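# Refit the band over the corner guard around the carton

## Task

Get the band wrapped once more around the carton, passing over both the corner guard and the square; at the finish the corner guard must sit in its proper spot and the carton must rest flat (level).

## Robot and tools

ROBOT. Two arms, left_arm and right_arm, face each other across a table. Each has a two-finger parallel gripper; the fingers point along the gripper's +x and close along its y. Scene frame: origin at table centre, table top at z = +0.020 m, +z up. left_arm's base is at (-0.020, +0.454, +0.130) on the +y side; right_arm's base is at (+0.139, -0.462, +0.076) on the -y side. Arm names do not match image sides. end_effector_position is the point between the fingers, 3 to 4 cm short of the tips; only the last 1.5 cm of each inner finger face is flat.

FRAMES. Every hand pose, velocity, target and wrist-camera pose is given in that arm's own base frame. Fixed cameras (cam_head_left, cam_head_right, cam_high, cam_low) and the table use the scene frame. Because the bases face opposite ways, the same offset sign moves the two arms in opposite scene directions.

ROW FORMAT (execute_actions and move). One row is 14 numbers, each in [-1, 1], always covering both arms: dx, dy, dz, rx, ry, rz, opening for left_arm, then the same seven for right_arm. dx, dy, dz are an offset (not a pose) from the arm's current Hand target, along that arm's base axes; 1.0 = 0.6 m. rx, ry, rz form one rotation vector, 1.0 = 180 degrees, turning about the Hand target position. A translation longer than 1.0 may be shortened. The opening is absolute: +1 fully open (0.080 m), -1 fully closed; empty fingers meet near -0.78. Closing fully takes at least about 0.6 s. To keep an arm still send six zeros; to keep a gripper as it is, repeat its current opening (a 0 there is itself a command to half-open).

execute_actions(actions, cameras). actions is a list of actions; each action is up to 15 rows, one per 1/30 s step, and a short action holds its last row for the remaining steps. Every row in an action counts from the Hand target at the start of that action, not from the prior row, so repeating an offset in a new action moves further. An empty list returns the state plus all camera images. cameras: list of names, ["all"], or []; an unknown name invalidates the call.

move(target, speed, blend, opening_speed, grip_force, blocking, cameras). target is one 14-number row or a list of up to 15 rows, all offsets from the same starting Hand targets. speed: path top speed in m/s, 0.002 to 4.3, default 0.25 (rotation up to twice that in rad/s); one value or one per target. blend: corner-rounding radius in m for lists, 0 = stop at each. opening_speed: rate on the -1..+1 scale per second, at least 0.2. grip_force: newtons per finger pad, 8 to 34, one value or one per arm; it persists. blocking=false returns after about 0.5 s while the move continues. Whole move is capped at 10 s. Paths do not avoid obstacles or the other arm. The result adds a move: line such as done, off_target, moving, held, blocked or fault, plus limits (paced = pose clipped, held = steps withheld).

wait(seconds 0 to 10): arms keep their last command. stop: brakes a running move. zoom_image(camera, region [x0,y0,x1,y1] pixels, at most 504 by 504) enlarges part of a camera's newest image. read_manual gives URDF licence text only. finished_scene(scene) ends the scene irreversibly; call it only once the band is on, the guard seated and the carton flat.

RESULTS. Hand target is the last commanded pose after clipping; grippers often rest short of it, and the next command (even zeros) asks again. Orientation commands are clipped to within 32 degrees of the measured one each step. grip_measured is the measured opening on the command scale (can be off about 2 mm; under a firm squeeze it reads up to about 0.067 below the part's width). To grip, command roughly 0.08 below the reading at first contact. grip_effort_n is motor effort, negative = closing, not pad force. Joint velocities reading within noise means still. External joint torques estimate outside loads; Wrist depth gives a 7x7 grid of distances (mm) in front of each wrist camera, - meaning no value.

CAUTIONS. Joint friction and gravity leave grippers short, low or tilted, mostly at long reach; check pose after each move and correct. Tiny moves may not happen or go sideways. Avoid paths near an arm's own base. Never let the arms or grippers touch each other, and never close one gripper on the other arm's fingers. Fast moves hit harder; targets far past a contact press harder. Contact torque at a joint limit (waist 17.8, shoulder 22, elbow 22, wrist pitch 5.8, wrist yaw 5.78, wrist roll 5.42 N m) stops that arm for 10 s. Huge one-step jumps can trigger an over-speed fault; long holding or straining heats motors (warning from 50 °C, stop at 95 °C). Do not drop or fling parts, do not let anything leave the table, and do not strain the wrist camera cables. A loose object may get nudged occasionally.

Each tool is called after "Emit:" in YAML: its name, and indented under it one key for each argument.

## Session

Emit:
execute_actions:
  actions: []

Scene clock: 0.00 s.
left_arm: end_effector_position=(+0.2437, +0.3096, +0.2410) grip_measured=+1.000 grip_effort_n=n/a end_effector_quat_wxyz=(+0.853, +0.352, +0.104, +0.371) | right_arm: end_effector_position=(+0.1054, +0.2960, +0.0511) grip_measured=+1.000 grip_effort_n=n/a end_effector_quat_wxyz=(+0.696, -0.131, +0.567, +0.420)
Joint positions: left_arm=[0.975 1.373 0.546 0.911 0.188 0.732 0.08] | right_arm=[1.144 1.506 0.776 -0.423 -0.178 0.358 0.08]
Joint velocities: within noise
Joint torques (N m): no reading
External joint torques (N m): no reading
Motor temperatures (°C): left_arm=[22 27 22 28 28 30] | right_arm=[27 28 29 31 29 30]
Heat: left arm: hottest wrist roll 30 °C (+0.0 °C/min); right arm: hottest wrist pitch 31 °C (+0.0 °C/min).
Wrist depth (mm): cam_left_wrist=[1949 2305 - 2071 1921 1626 1532 / 1993 2209 2651 3156 2138 1841 1587 / 1894 2138 2501 2979 2432 2104 1699 / 1841 2138 2432 2678 2525 1867 1489 / 1791 2024 2191 2599 2209 98 1312 / - 75 2209 1964 1907 81 69 / - 76 1816 1550 1607 81 -] | cam_right_wrist=[1372 - 211 189 - - - / 1350 - - 192 - - 157 / 1434 211 - 197 - 167 - / - 206 204 194 184 - - / - 199 201 - 180 - - / - - 159 190 180 98 - / - - 157 185 178 - -]
Hand target: left_arm +0.2437, +0.3096, +0.2426; +0.853, +0.353, +0.102, +0.371 | right_arm +0.1062, +0.2981, +0.0544; +0.698, -0.128, +0.563, +0.423
Tool commands: left_gripper/opening=+1.0 right_gripper/opening=+1.0

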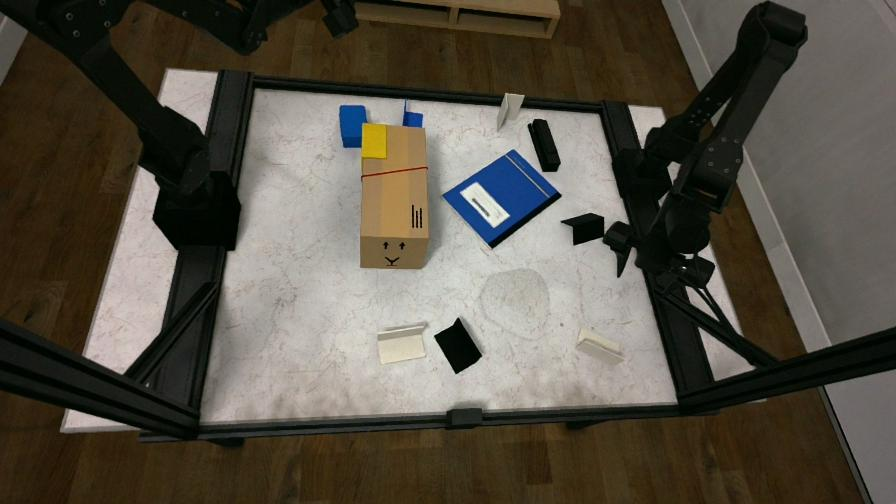

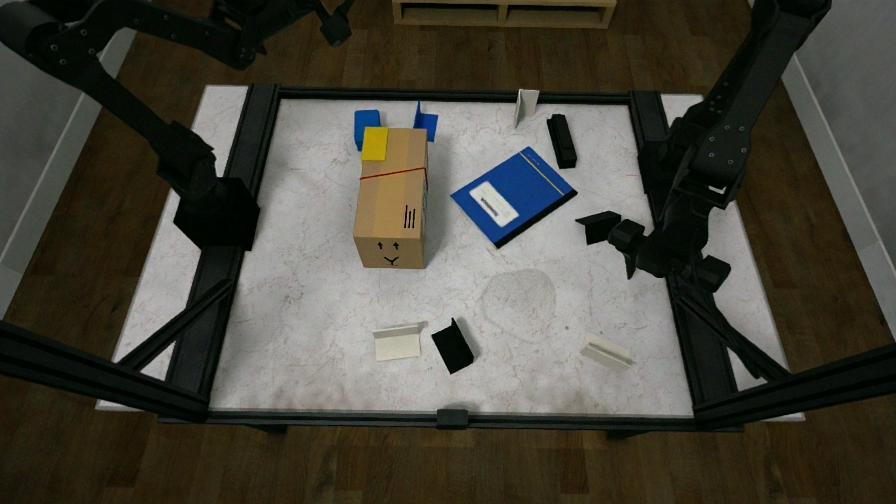

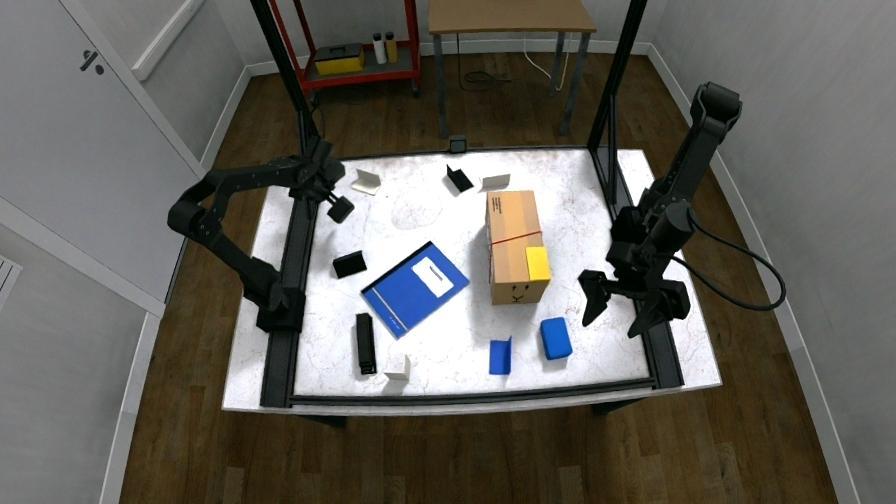

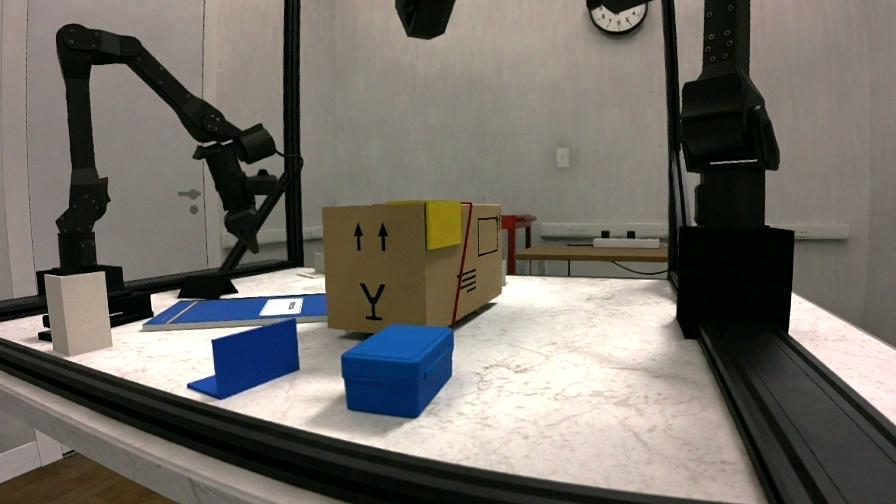

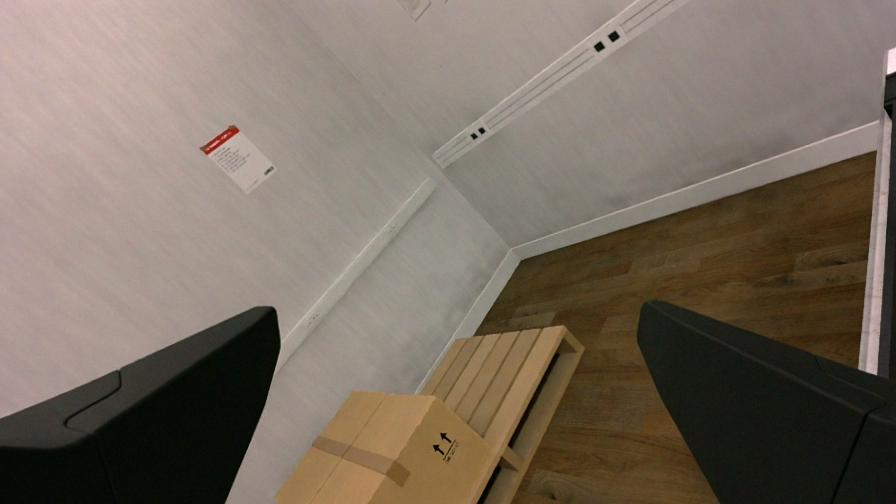

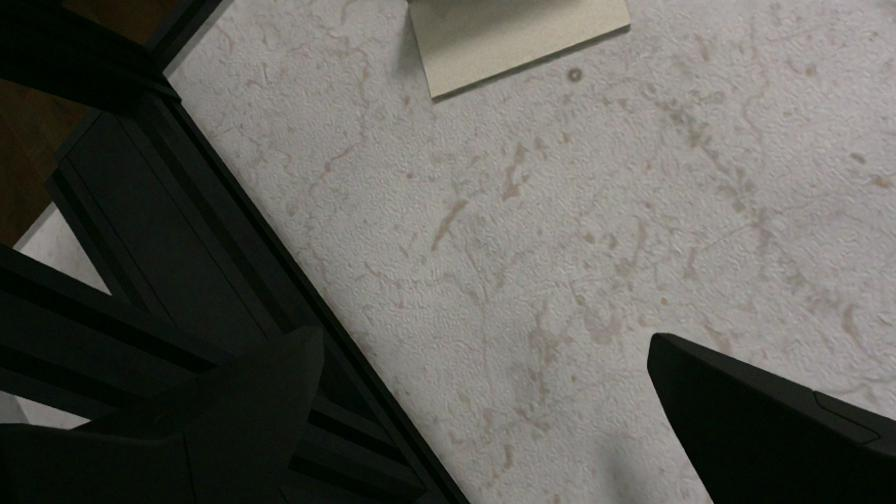

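Emit:
zoom_image:
  camera: "cam_head_left"
  region: [320, 80, 480, 280]

Emit:
zoom_image:
  camera: "cam_head_right"
  region: [320, 80, 480, 280]

Emit:
zoom_image:
  camera: "cam_high"
  region: [440, 170, 600, 320]

Emit:
zoom_image:
  camera: "cam_low"
  region: [300, 170, 530, 350]

Scaled by 2.520 from the camera's 896x504 image, which has a finer 1280x720 frame.

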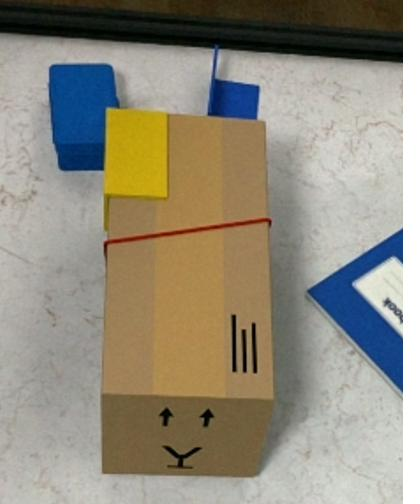

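Scaled by 2.520 from the camera's 896x504 image, which has a finer 1280x720 frame.

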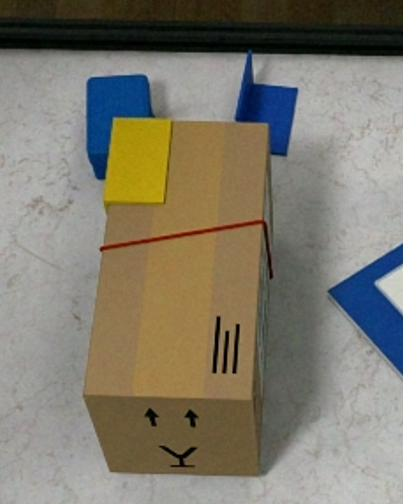

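Scaled by 3.150 from the camera's 896x504 image, which has a finer 1280x720 frame.

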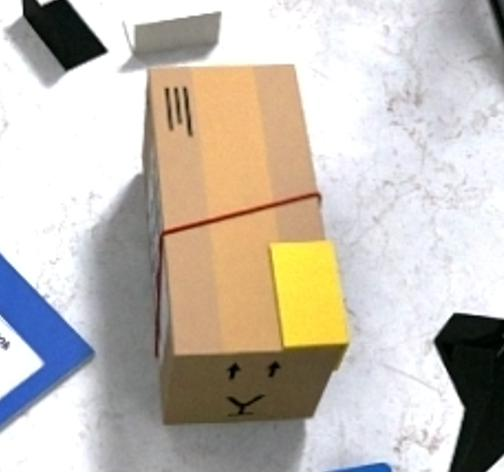

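Scaled by 2.191 from the camera's 896x504 image, which has a finer 1280x720 frame.

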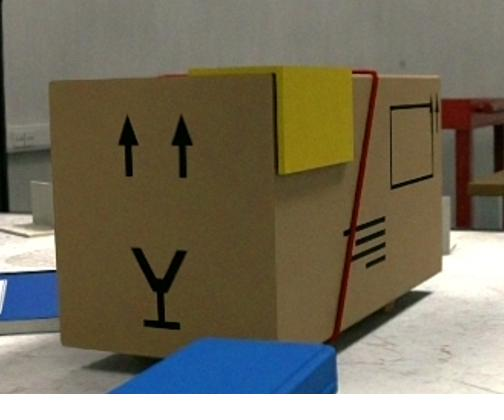

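Emit:
zoom_image:
  camera: "cam_low"
  region: [400, 180, 520, 340]

Emit:
zoom_image:
  camera: "cam_low"
  region: [310, 280, 520, 350]

Emit:
zoom_image:
  camera: "cam_head_right"
  region: [380, 120, 450, 280]

Emit:
zoom_image:
  camera: "cam_high"
  region: [470, 180, 570, 320]

Scaled by 3.150 from the camera's 896x504 image, which has a finer 1280x720 frame.

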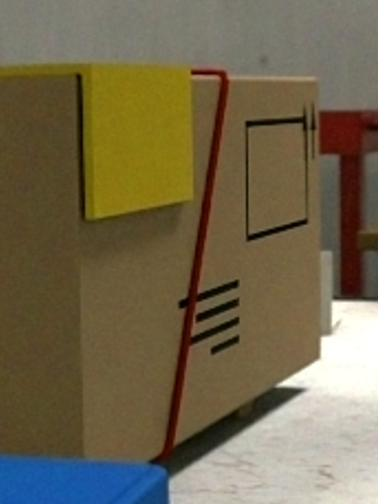

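Scaled by 2.400 from the camera's 896x504 image, which has a finer 1280x720 frame.

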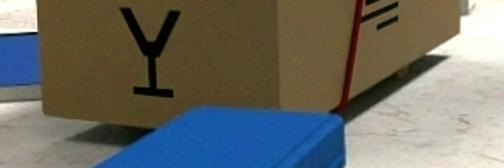

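Scaled by 3.150 from the camera's 896x504 image, which has a finer 1280x720 frame.

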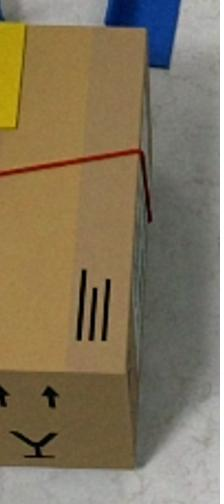

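Scaled by 3.600 from the camera's 896x504 image, which has a finer 1280x720 frame.

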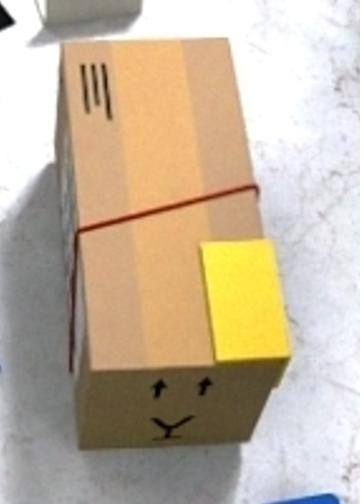

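Emit:
move:
  target: [-0.0895, -0.449, -0.121, -0.3164, 0.1569, -0.1404, 0.0, 0, 0, 0, 0, 0, 0, 1.0]
  speed: 0.4
  cameras: ["all"]

Scene clock: 197.63 s.
left_arm: end_effector_position=(+0.1894, +0.0397, +0.1639) grip_measured=+0.003 grip_effort_n=-14.2 end_effector_quat_wxyz=(+0.921, -0.004, +0.390, -0.003) | right_arm: end_effector_position=(+0.1054, +0.2960, +0.0511) grip_measured=+1.000 grip_effort_n=0.7 end_effector_quat_wxyz=(+0.696, -0.131, +0.567, +0.420)
Joint positions: left_arm=[0.451 0.625 0.646 -0.877 0.317 0.332 0.035] | right_arm=[1.144 1.506 0.776 -0.423 -0.178 0.358 0.08]
Joint torques (N m): left_arm=[-0.37 -1.61 7.77 0.71 -0.06 -0.11] | right_arm=[0 -6.58 5.53 1.43 -0.12 0.01]
External joint torques (N m): left_arm=[-0.37 -1.33 1.31 -0.64 -0.23 -0.11] | right_arm=[0.01 -1.75 0.21 0.5 -0.04 0.02]
Motor temperatures (°C): left_arm=[22 29 33 39 28 29] | right_arm=[25 32 35 35 27 29]
Heat: left arm: hottest wrist pitch 39 °C (+0.0 °C/min); right arm: hottest elbow 35 °C (+1.0 °C/min).
Wrist depth (mm): cam_left_wrist=[417 432 265 271 272 470 496 / 389 395 248 251 256 430 433 / 368 370 228 236 240 250 408 / 353 354 275 272 271 377 376 / 294 305 98 358 350 360 365 / 317 - 78 333 - 348 350 / - - 79 - - - -] | cam_right_wrist=[1372 233 213 193 178 - - / 222 227 221 199 185 - - / 227 - 218 200 - 171 151 / - 206 - - - - - / - 199 192 - - 164 - / - - 159 - - 97 - / - - 155 179 - - -]
Hand target: left_arm +0.1901, +0.0402, +0.1700; +0.924, +0.000, +0.383, +0.000 | right_arm +0.1062, +0.2981, +0.0544; +0.698, -0.128, +0.563, +0.423
Off the commanded pose: left_arm 0.006 m, 1 deg | right_arm 0.004 m, 1 deg.
move: done
camera_calibration:
cam_left_wrist: T_world_to_cam=[[-0.0290968, -0.99624, 0.0816102, 0.03264], [-0.913243, -0.00669757, -0.407361, 0.268612], [0.406375, -0.0863828, -0.909614, 0.152803], [0, 0, 0, 1]] pos_world=[0.184162, 0.0475159, 0.24575]

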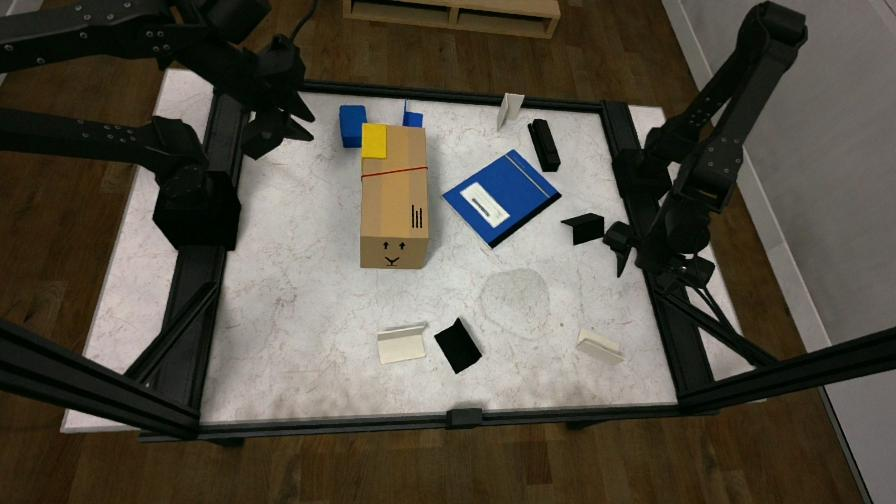

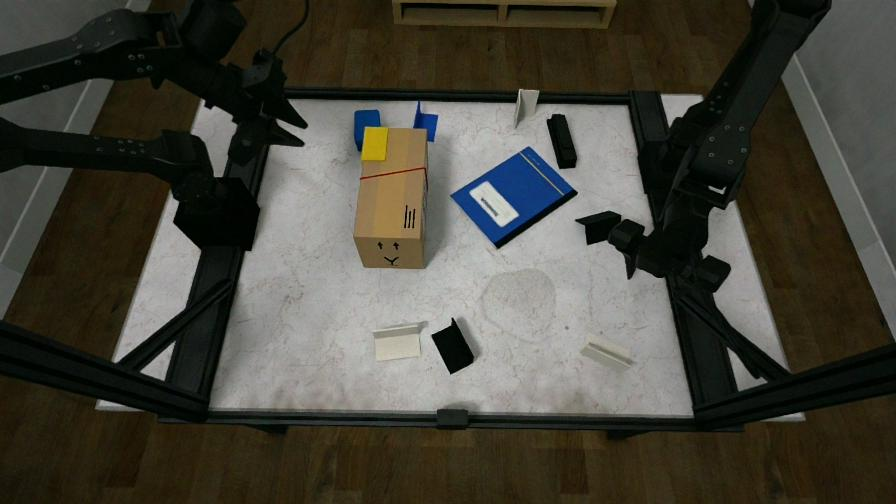

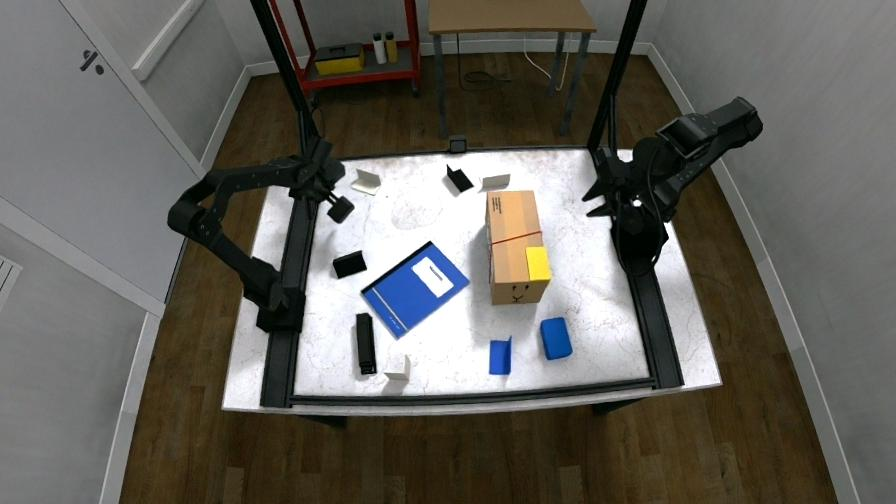

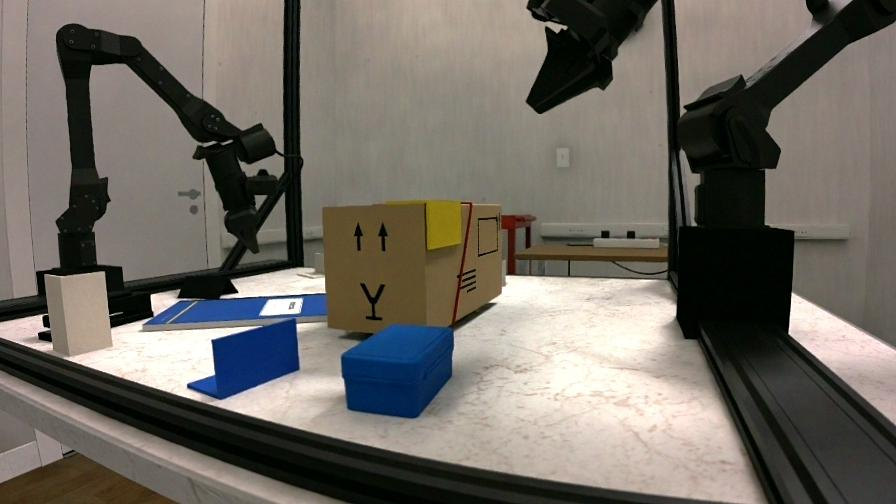

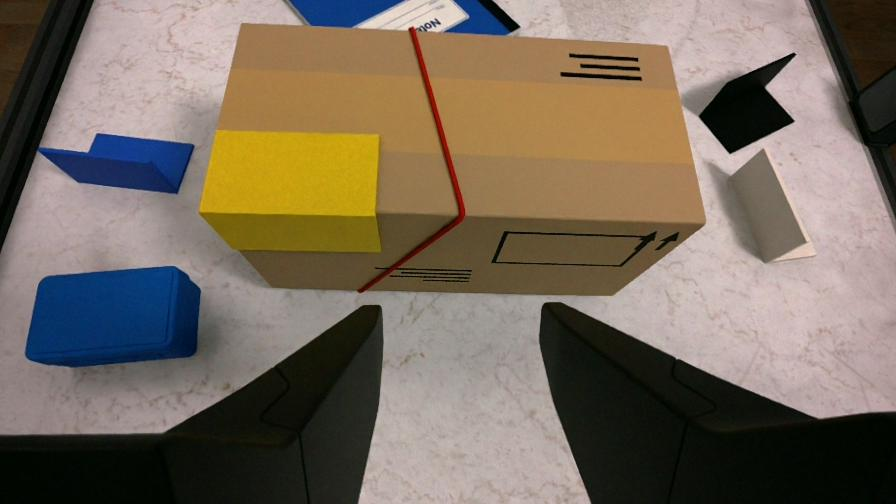

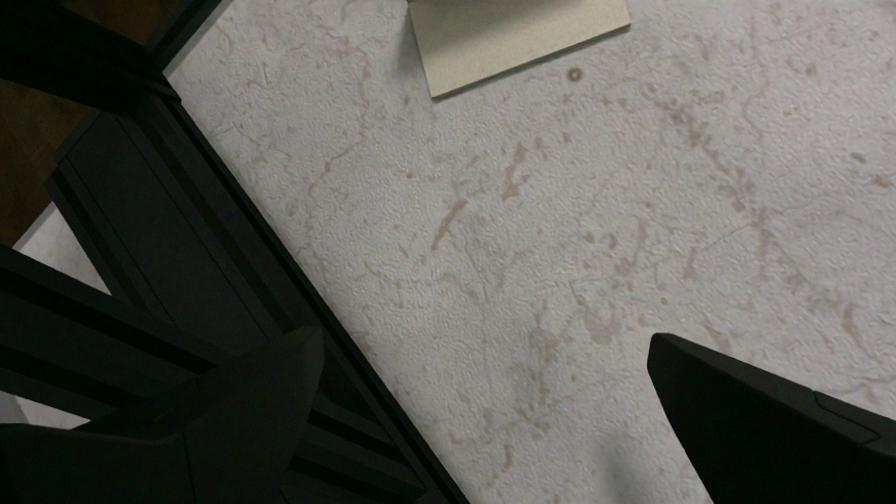

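Emit:
zoom_image:
  camera: "cam_left_wrist"
  region: [190, 10, 520, 300]

Emit:
zoom_image:
  camera: "cam_left_wrist"
  region: [340, 180, 500, 300]

Scaled by 1.527 from the camera's 896x504 image, which has a finer 1280x720 frame.

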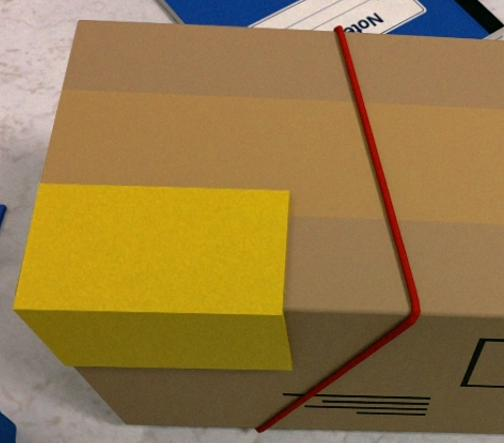

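Scaled by 3.150 from the camera's 896x504 image, which has a finer 1280x720 frame.

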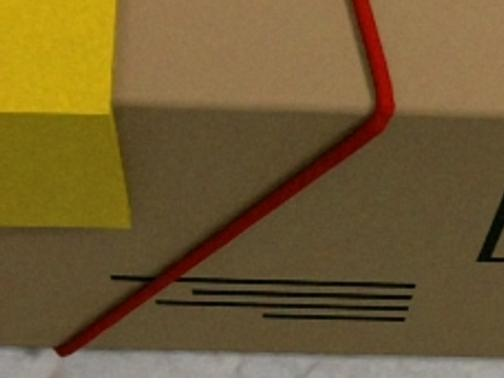

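Emit:
move:
  target: [0.0967, -0.0345, -0.1233, 0, 0, 0, 0.0, 0, 0, 0, 0, 0, 0, 1.0]
  speed: 0.25
  cameras: ["cam_left_wrist", "cam_low"]

Scene clock: 278.67 s.
left_arm: end_effector_position=(+0.2496, +0.0198, +0.1011) grip_measured=+0.003 grip_effort_n=-14.2 end_effector_quat_wxyz=(+0.926, +0.001, +0.377, -0.001) | right_arm: end_effector_position=(+0.1054, +0.2960, +0.0511) grip_measured=+1.000 grip_effort_n=0.7 end_effector_quat_wxyz=(+0.696, -0.131, +0.567, +0.420)
Joint positions: left_arm=[0.14 0.86 0.421 -0.339 0.102 0.102 0.035] | right_arm=[1.144 1.506 0.776 -0.423 -0.178 0.358 0.08]
Joint torques (N m): left_arm=[-0.37 -1.73 5.29 1.06 -0.18 -0.13] | right_arm=[-0.05 -6.61 5.57 1.42 -0.11 0.01]
External joint torques (N m): left_arm=[-0.39 0 -1.37 -0.38 -0.22 -0.13] | right_arm=[-0.05 -1.71 0.23 0.5 -0.03 0.02]
Motor temperatures (°C): left_arm=[21 27 34 33 28 29] | right_arm=[25 33 35 36 27 28]
Heat: left arm: hottest elbow 34 °C (+1.0 °C/min); right arm: hottest wrist pitch 36 °C (+1.0 °C/min).
Wrist depth (mm): cam_left_wrist=[361 186 188 191 193 389 393 / 176 171 174 177 179 182 355 / 156 157 161 164 167 168 337 / 146 147 150 153 156 158 285 / 159 159 143 172 149 172 293 / 241 - 78 267 - - - / - - 79 255 - - -] | cam_right_wrist=[1244 234 214 190 177 169 - / 1426 226 - 193 - 167 - / 229 209 - 198 - 167 - / 257 206 204 200 179 162 156 / - 199 194 197 176 166 - / - - 174 190 180 98 151 / - - 155 183 177 - -]
Hand target: left_arm +0.2481, +0.0195, +0.0961; +0.924, +0.000, +0.383, +0.000 | right_arm +0.1062, +0.2981, +0.0544; +0.698, -0.128, +0.563, +0.423
Off the commanded pose: left_arm 0.005 m, 1 deg | right_arm 0.004 m, 1 deg.
move: done
camera_calibration:
cam_left_wrist: T_world_to_cam=[[-0.0313411, -0.996994, 0.0708606, 0.0213408], [-0.901564, -0.00240826, -0.432639, 0.29749], [0.431509, -0.0774448, -0.898778, 0.0618752], [0, 0, 0, 1]] pos_world=[0.242175, 0.026785, 0.182805]
Images, in order (width x height): cam_low 896x504, cam_left_wrist 896x504.

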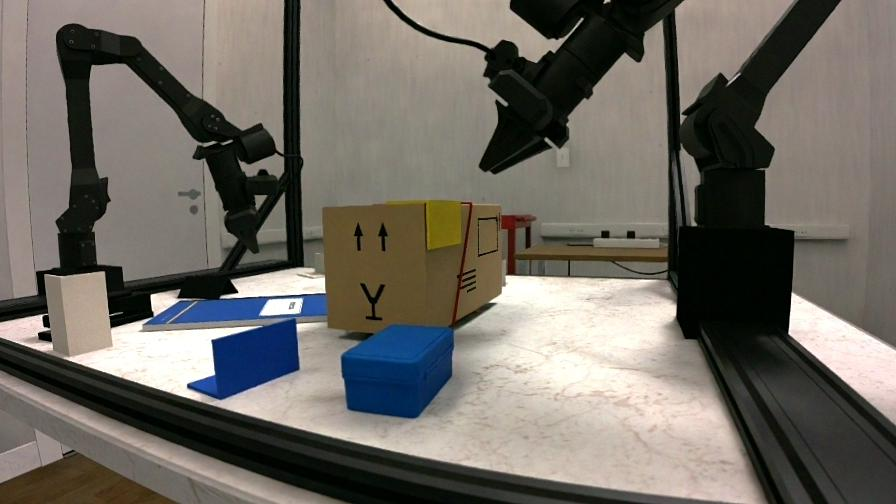

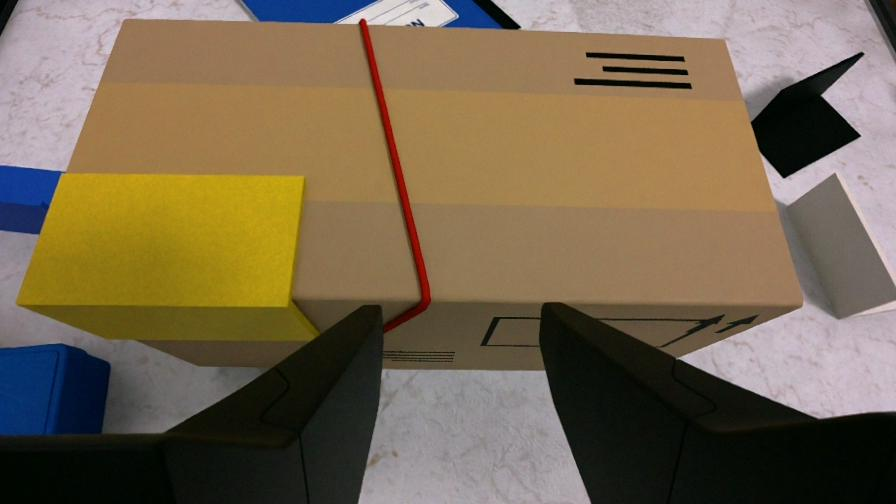

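Emit:
move:
  target: [0.0227, 0.0025, -0.0448, 0, 0, 0, 0.0, 0, 0, 0, 0, 0, 0, 1.0]
  speed: 0.12
  cameras: ["cam_left_wrist", "cam_low"]

Scene clock: 296.00 s.
left_arm: end_effector_position=(+0.2638, +0.0214, +0.0741) grip_measured=+0.003 grip_effort_n=-14.2 end_effector_quat_wxyz=(+0.926, +0.001, +0.377, -0.001) | right_arm: end_effector_position=(+0.1054, +0.2960, +0.0511) grip_measured=+1.000 grip_effort_n=1.2 end_effector_quat_wxyz=(+0.696, -0.131, +0.567, +0.420)
Joint positions: left_arm=[0.138 1 0.356 -0.135 0.101 0.1 0.035] | right_arm=[1.144 1.506 0.776 -0.423 -0.178 0.358 0.08]
Joint torques (N m): left_arm=[-0.35 -2.12 4.99 1.05 -0.19 -0.14] | right_arm=[-0.02 -6.61 5.53 1.42 -0.11 0.01]
External joint torques (N m): left_arm=[-0.38 0.14 -1.36 -0.39 -0.22 -0.14] | right_arm=[-0.01 -1.74 0.18 0.49 -0.03 0.03]
Heat: left arm: hottest wrist pitch 34 °C (+0.0 °C/min); right arm: hottest wrist pitch 36 °C (+0.0 °C/min).
Wrist depth (mm): cam_left_wrist=[149 150 153 155 157 159 349 / 138 139 141 143 145 147 154 / 125 126 131 133 135 137 141 / 118 119 123 124 127 128 129 / 114 121 118 121 120 123 124 / 237 - 78 238 - - 254 / - - 79 230 - - -] | cam_right_wrist=[1308 231 - - 177 - - / 1395 230 214 193 179 - 156 / 225 212 214 - 175 169 156 / - 206 208 - 178 - 156 / - 200 201 189 178 164 - / - - 156 191 176 98 - / - - 153 185 176 - -]
Hand target: left_arm +0.2617, +0.0210, +0.0692; +0.924, +0.000, +0.383, +0.000 | right_arm +0.1062, +0.2981, +0.0544; +0.698, -0.128, +0.563, +0.423
Off the commanded pose: left_arm 0.005 m, 1 deg | right_arm 0.004 m, 1 deg.
move: done
camera_calibration:
cam_left_wrist: T_world_to_cam=[[-0.0314476, -0.996994, 0.0708115, 0.0254187], [-0.901465, -0.00230844, -0.432845, 0.298571], [0.431707, -0.0774461, -0.898683, 0.0316798], [0, 0, 0, 1]] pos_world=[0.256274, 0.028485, 0.155905]
Images, in order (width x height): cam_low 896x504, cam_left_wrist 896x504.

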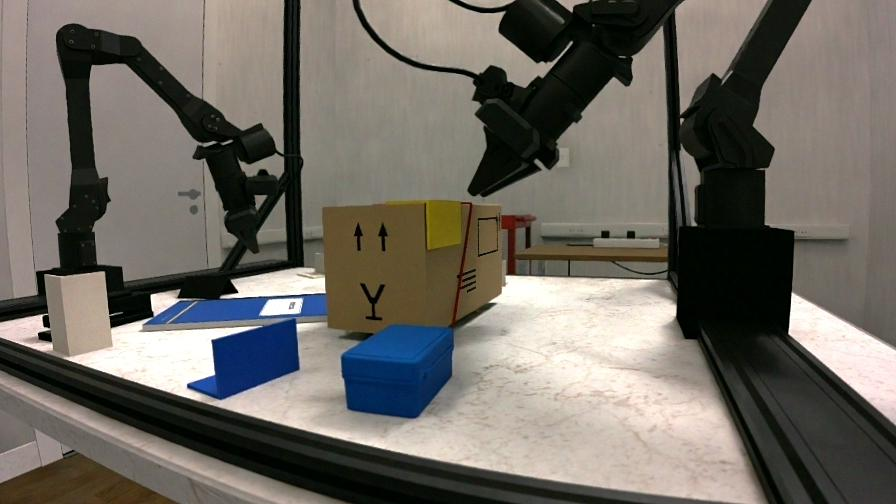

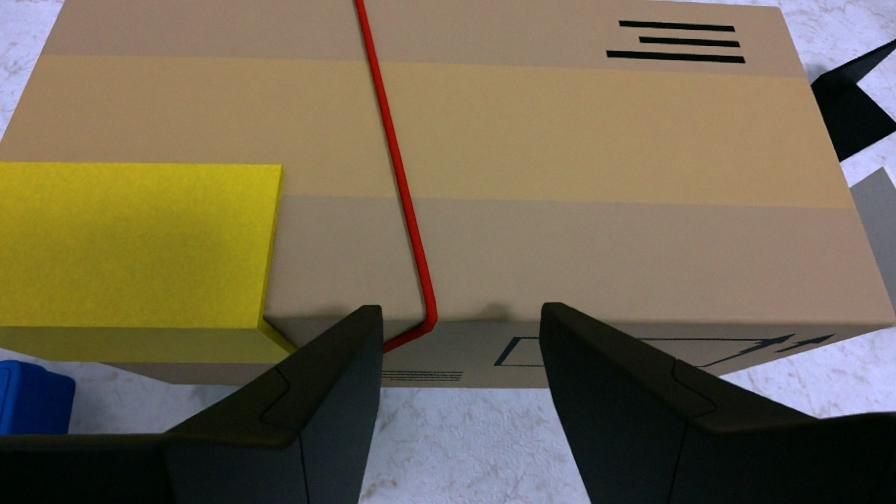

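Emit:
move:
  target: [0.0067, 0.002, -0.015, 0, 0, 0, 0.0, 0, 0, 0, 0, 0, 0, 1.0]
  speed: 0.06
  cameras: ["cam_left_wrist", "cam_low"]

Emit:
zoom_image:
  camera: "cam_low"
  region: [400, 150, 560, 270]

Scene clock: 317.57 s.
left_arm: end_effector_position=(+0.2681, +0.0220, +0.0651) grip_measured=+0.003 grip_effort_n=-14.2 end_effector_quat_wxyz=(+0.926, +0.001, +0.377, -0.001) | right_arm: end_effector_position=(+0.1054, +0.2960, +0.0511) grip_measured=+1.000 grip_effort_n=0.2 end_effector_quat_wxyz=(+0.696, -0.131, +0.567, +0.420)
Joint positions: left_arm=[0.138 1.053 0.338 -0.063 0.101 0.1 0.035] | right_arm=[1.144 1.506 0.776 -0.423 -0.178 0.358 0.08]
Joint torques (N m): left_arm=[-0.1 -2.35 4.88 1.04 -0.1 -0.04] | right_arm=[-0.03 -6.6 5.55 1.42 -0.1 0.01]
External joint torques (N m): left_arm=[-0.08 0.15 -1.39 -0.42 -0.15 -0.04] | right_arm=[-0.04 -1.76 0.22 0.49 -0.03 0.03]
Heat: left arm: hottest wrist pitch 34 °C (+1.0 °C/min); right arm: hottest wrist pitch 36 °C (+0.0 °C/min).
Wrist depth (mm): cam_left_wrist=[137 139 141 142 144 147 152 / 128 129 130 132 134 136 139 / 116 117 121 123 124 126 128 / 108 109 114 115 117 118 119 / 104 104 108 111 110 113 115 / 228 - 78 230 - - 243 / - - 79 223 79 - -] | cam_right_wrist=[230 238 - 194 178 166 157 / 222 229 211 192 - 167 156 / 225 211 211 193 - - 155 / - 206 - 193 - - 154 / - 198 191 190 - 167 153 / - - 159 186 - 98 - / - - 159 186 - - -]
Hand target: left_arm +0.2657, +0.0222, +0.0602; +0.924, +0.000, +0.383, +0.000 | right_arm +0.1062, +0.2981, +0.0544; +0.698, -0.128, +0.563, +0.423
Off the commanded pose: left_arm 0.005 m, 1 deg | right_arm 0.004 m, 1 deg.
move: done
camera_calibration:
cam_left_wrist: T_world_to_cam=[[-0.0314476, -0.996994, 0.0708115, 0.0266968], [-0.901465, -0.00230844, -0.432845, 0.298509], [0.431707, -0.0774461, -0.898683, 0.0216842], [0, 0, 0, 1]] pos_world=[0.260574, 0.028985, 0.146805]
Images, in order (width x height): cam_low 896x504, cam_left_wrist 896x504.

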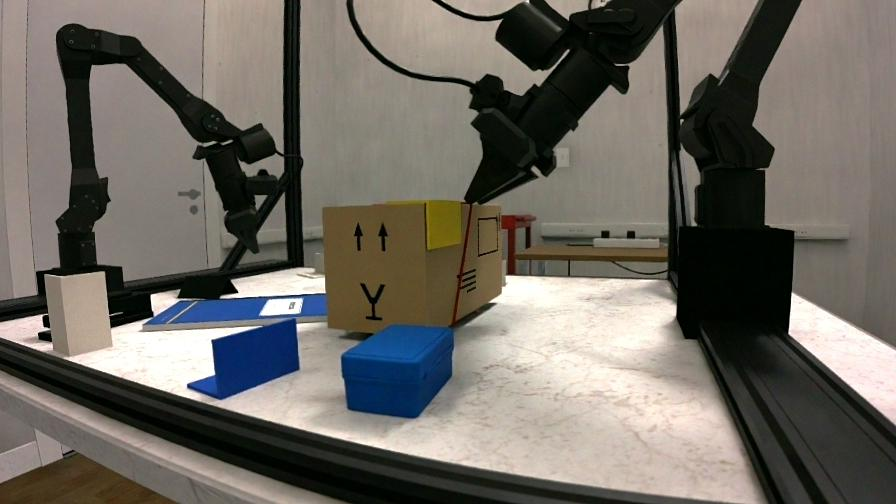

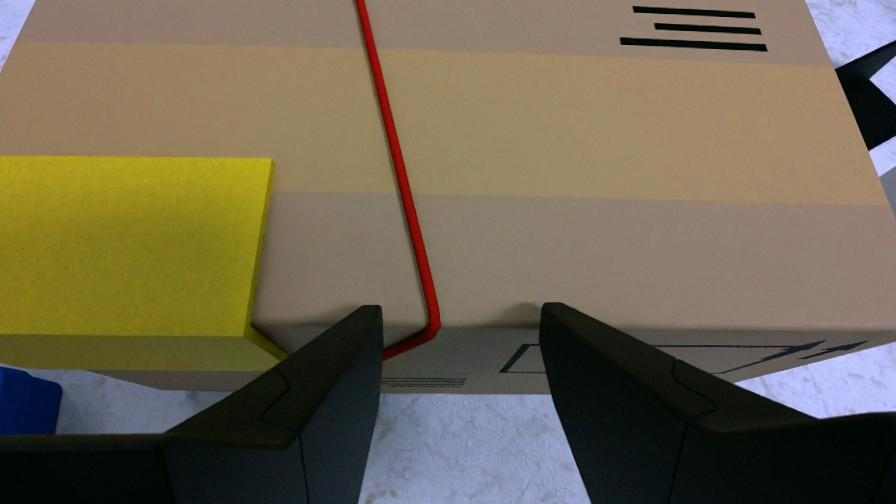

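Scaled by 3.150 from the camera's 896x504 image, which has a finer 1280x720 frame.

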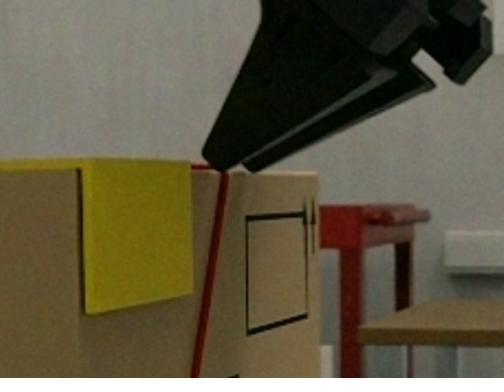

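Emit:
move:
  target:
    - [0.0017, 0.0092, -0.0017, 0, 0, 0, 0.0, 0, 0, 0, 0, 0, 0, 1.0]
    - [0.0017, 0.0092, -0.0017, 0, 0, 0, -0.9, 0, 0, 0, 0, 0, 0, 1.0]
  speed: 0.06
  cameras: ["cam_left_wrist", "cam_low", "cam_head_left"]

Emit:
zoom_image:
  camera: "cam_low"
  region: [400, 150, 560, 340]

Scene clock: 336.80 s.
left_arm: end_effector_position=(+0.2685, +0.0279, +0.0630) grip_measured=-0.766 grip_effort_n=-60.2 end_effector_quat_wxyz=(+0.926, +0.000, +0.378, +0.003) | right_arm: end_effector_position=(+0.1054, +0.2960, +0.0511) grip_measured=+1.000 grip_effort_n=0.2 end_effector_quat_wxyz=(+0.696, -0.131, +0.567, +0.420)
Joint positions: left_arm=[0.168 1.068 0.338 -0.053 0.115 0.115 0.001] | right_arm=[1.144 1.506 0.776 -0.423 -0.178 0.358 0.08]
Joint torques (N m): left_arm=[0.24 -2.38 5.07 1.04 0.22 0.2] | right_arm=[-0.03 -6.63 5.56 1.43 -0.11 0.02]
External joint torques (N m): left_arm=[0.24 0.18 -1.15 -0.41 0.16 0.2] | right_arm=[-0.03 -1.74 0.2 0.5 -0.03 0.03]
Heat: left arm: hottest wrist pitch 35 °C (+2.0 °C/min); right arm: hottest wrist pitch 36 °C (+0.0 °C/min).
Wrist depth (mm): cam_left_wrist=[134 136 137 139 141 144 148 / 125 126 127 129 131 133 135 / 113 115 118 120 122 124 126 / 106 107 110 112 115 116 117 / 102 103 107 98 109 111 113 / 223 223 - 70 154 183 241 / - - - - - - -] | cam_right_wrist=[1288 235 212 198 182 172 158 / 1387 226 - 198 181 168 156 / 224 212 212 194 - - - / - 209 - - 178 167 - / - 198 195 188 178 164 148 / - - 159 191 - 98 151 / - - 158 185 177 - -]
Hand target: left_arm +0.2667, +0.0278, +0.0591; +0.924, +0.000, +0.383, +0.000 | right_arm +0.1062, +0.2981, +0.0544; +0.698, -0.128, +0.563, +0.423
Off the commanded pose: left_arm 0.004 m, 1 deg | right_arm 0.004 m, 1 deg.
move: done
camera_calibration:
cam_left_wrist: T_world_to_cam=[[-0.0225989, -0.997248, 0.0706158, 0.0304558], [-0.902857, -0.00997635, -0.429825, 0.2985], [0.429346, -0.0734696, -0.900147, 0.0207266], [0, 0, 0, 1]] pos_world=[0.261293, 0.0348727, 0.144809]
Images, in order (width x height): cam_head_left 896x504, cam_low 896x504, cam_left_wrist 896x504.

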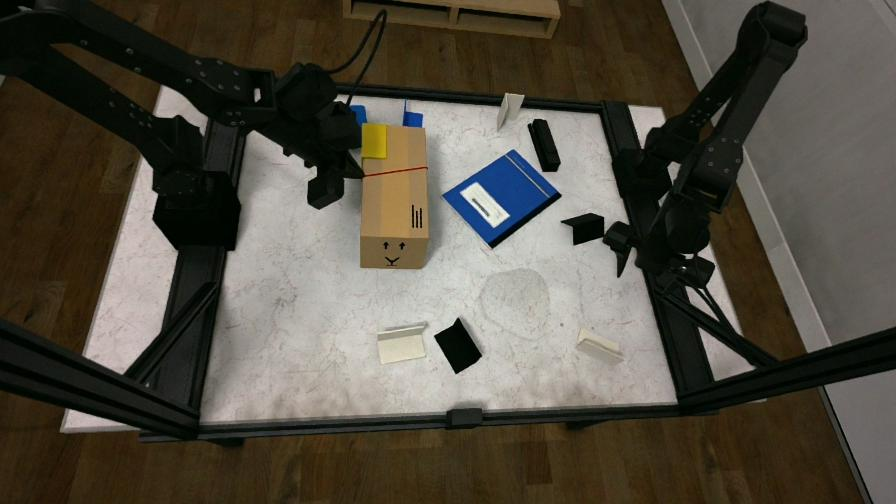

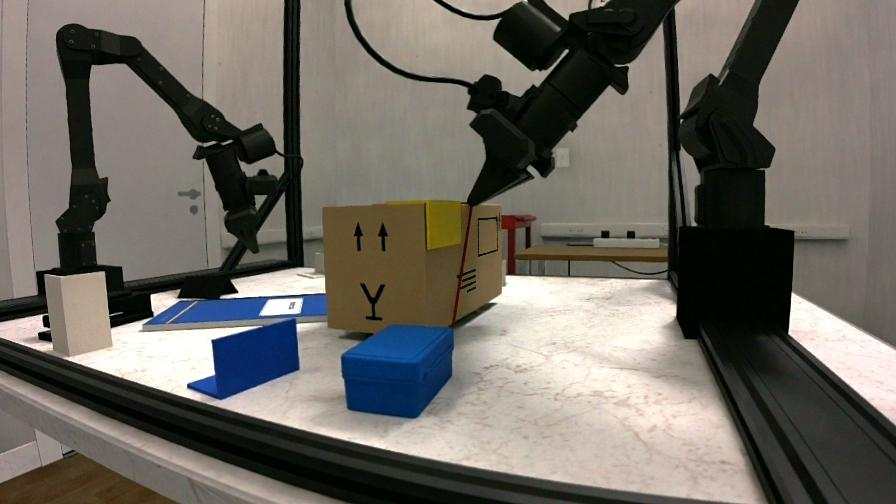

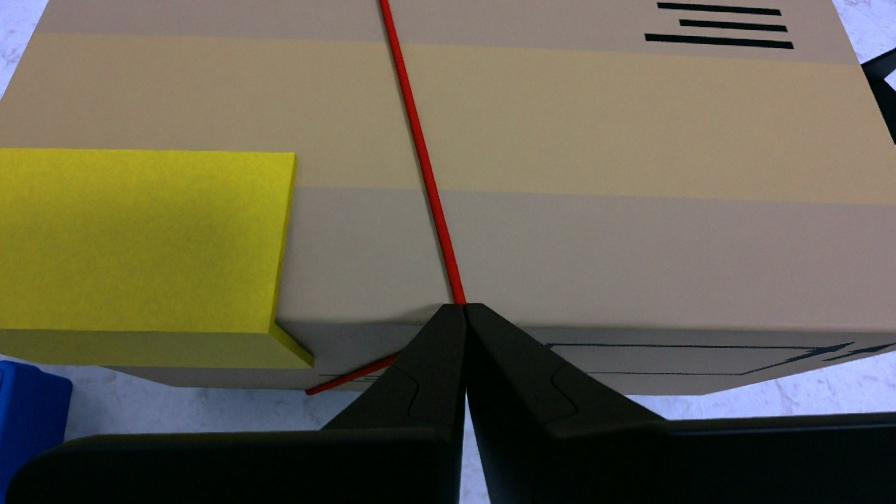

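Scaled by 2.653 from the camera's 896x504 image, which has a finer 1280x720 frame.

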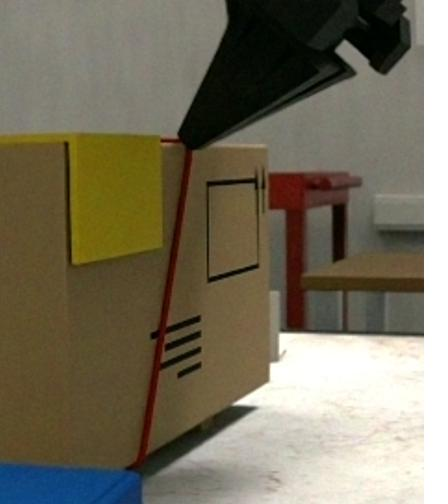

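Emit:
move:
  target: [-0.0175, 0.0, 0.0175, 0, 0, 0, -0.9, 0, 0, 0, 0, 0, 0, 1.0]
  speed: 0.05
  cameras: ["cam_left_wrist", "cam_low", "cam_head_left"]

Emit:
zoom_image:
  camera: "cam_low"
  region: [400, 150, 560, 340]

Scene clock: 349.13 s.
left_arm: end_effector_position=(+0.2561, +0.0274, +0.0676) grip_measured=-0.767 grip_effort_n=-62.1 end_effector_quat_wxyz=(+0.922, -0.001, +0.387, +0.002) | right_arm: end_effector_position=(+0.1054, +0.2960, +0.0511) grip_measured=+1.000 grip_effort_n=0.2 end_effector_quat_wxyz=(+0.696, -0.131, +0.567, +0.420)
Joint positions: left_arm=[0.178 0.987 0.338 -0.153 0.122 0.124 0.001] | right_arm=[1.144 1.506 0.776 -0.423 -0.178 0.358 0.08]
Joint torques (N m): left_arm=[0.32 -3.84 6.11 0.78 0.24 0.22] | right_arm=[-0.05 -6.62 5.57 1.43 -0.1 0.02]
External joint torques (N m): left_arm=[0.32 -1.69 -0.18 -0.62 0.18 0.22] | right_arm=[-0.07 -1.71 0.19 0.5 -0.02 0.04]
Heat: left arm: hottest wrist pitch 37 °C (+3.0 °C/min); right arm: hottest wrist pitch 36 °C (+0.0 °C/min).
Wrist depth (mm): cam_left_wrist=[138 139 141 143 145 148 150 / 128 129 131 133 135 137 139 / 117 118 122 124 126 128 129 / - 111 115 117 119 120 122 / 148 148 146 89 157 156 139 / 228 232 - 80 243 244 246 / - - - - - - -] | cam_right_wrist=[216 232 - 192 172 172 - / 1434 226 209 - 181 169 - / 1451 212 206 - 178 167 - / - 205 206 186 181 169 - / - 197 193 193 - 168 153 / - - 99 191 - 98 151 / - - 157 172 177 - -]
Hand target: left_arm +0.2562, +0.0277, +0.0696; +0.924, +0.000, +0.383, +0.000 | right_arm +0.1062, +0.2981, +0.0544; +0.698, -0.128, +0.563, +0.423
Off the commanded pose: left_arm 0.002 m, 1 deg | right_arm 0.004 m, 1 deg.
move: done
camera_calibration:
cam_left_wrist: T_world_to_cam=[[-0.0219738, -0.997057, 0.073453, 0.0290019], [-0.910449, -0.0103968, -0.413491, 0.289988], [0.413038, -0.0759612, -0.90754, 0.0348827], [0, 0, 0, 1]] pos_world=[0.250248, 0.0345812, 0.149435]
Images, in order (width x height): cam_head_left 896x504, cam_low 896x504, cam_left_wrist 896x504.

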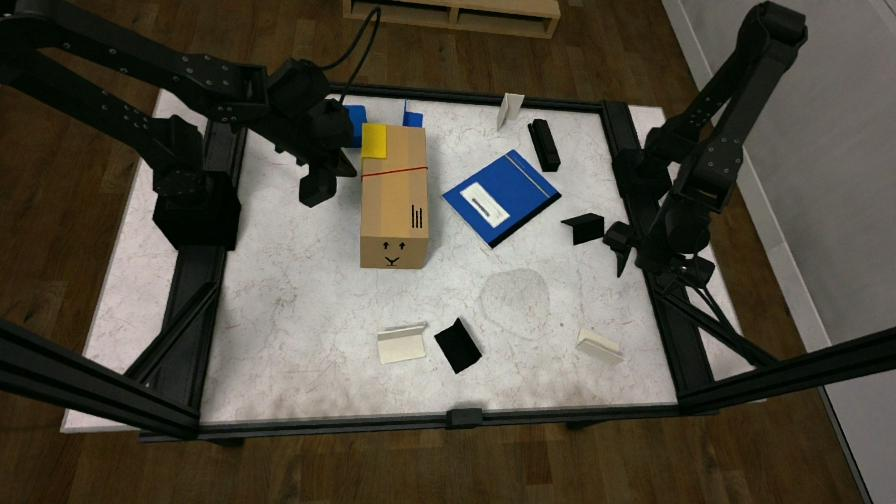

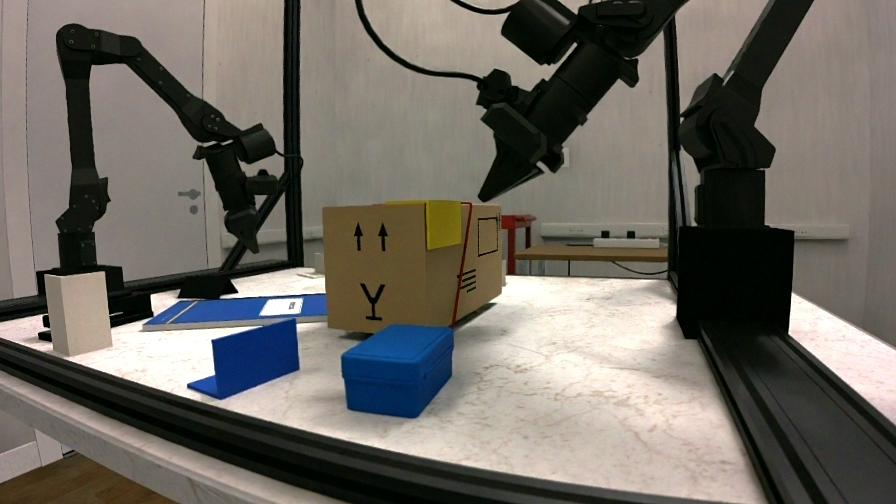

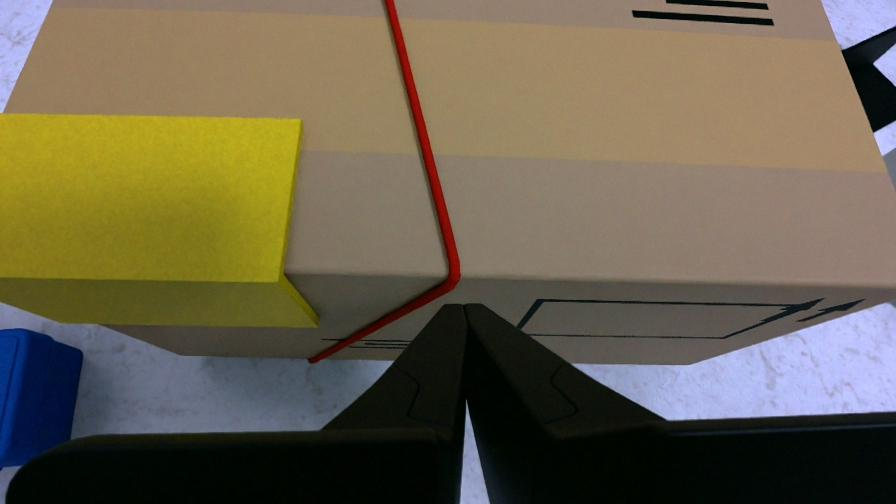

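Scaled by 2.653 from the camera's 896x504 image, which has a finer 1280x720 frame.

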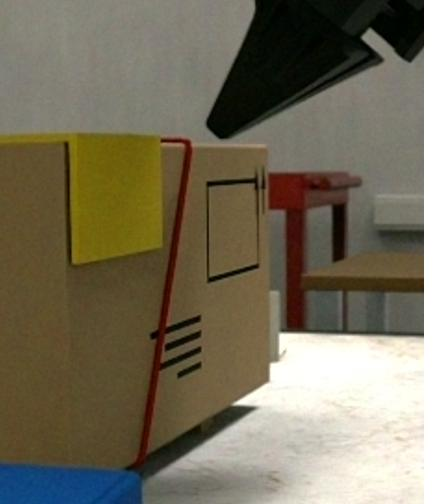

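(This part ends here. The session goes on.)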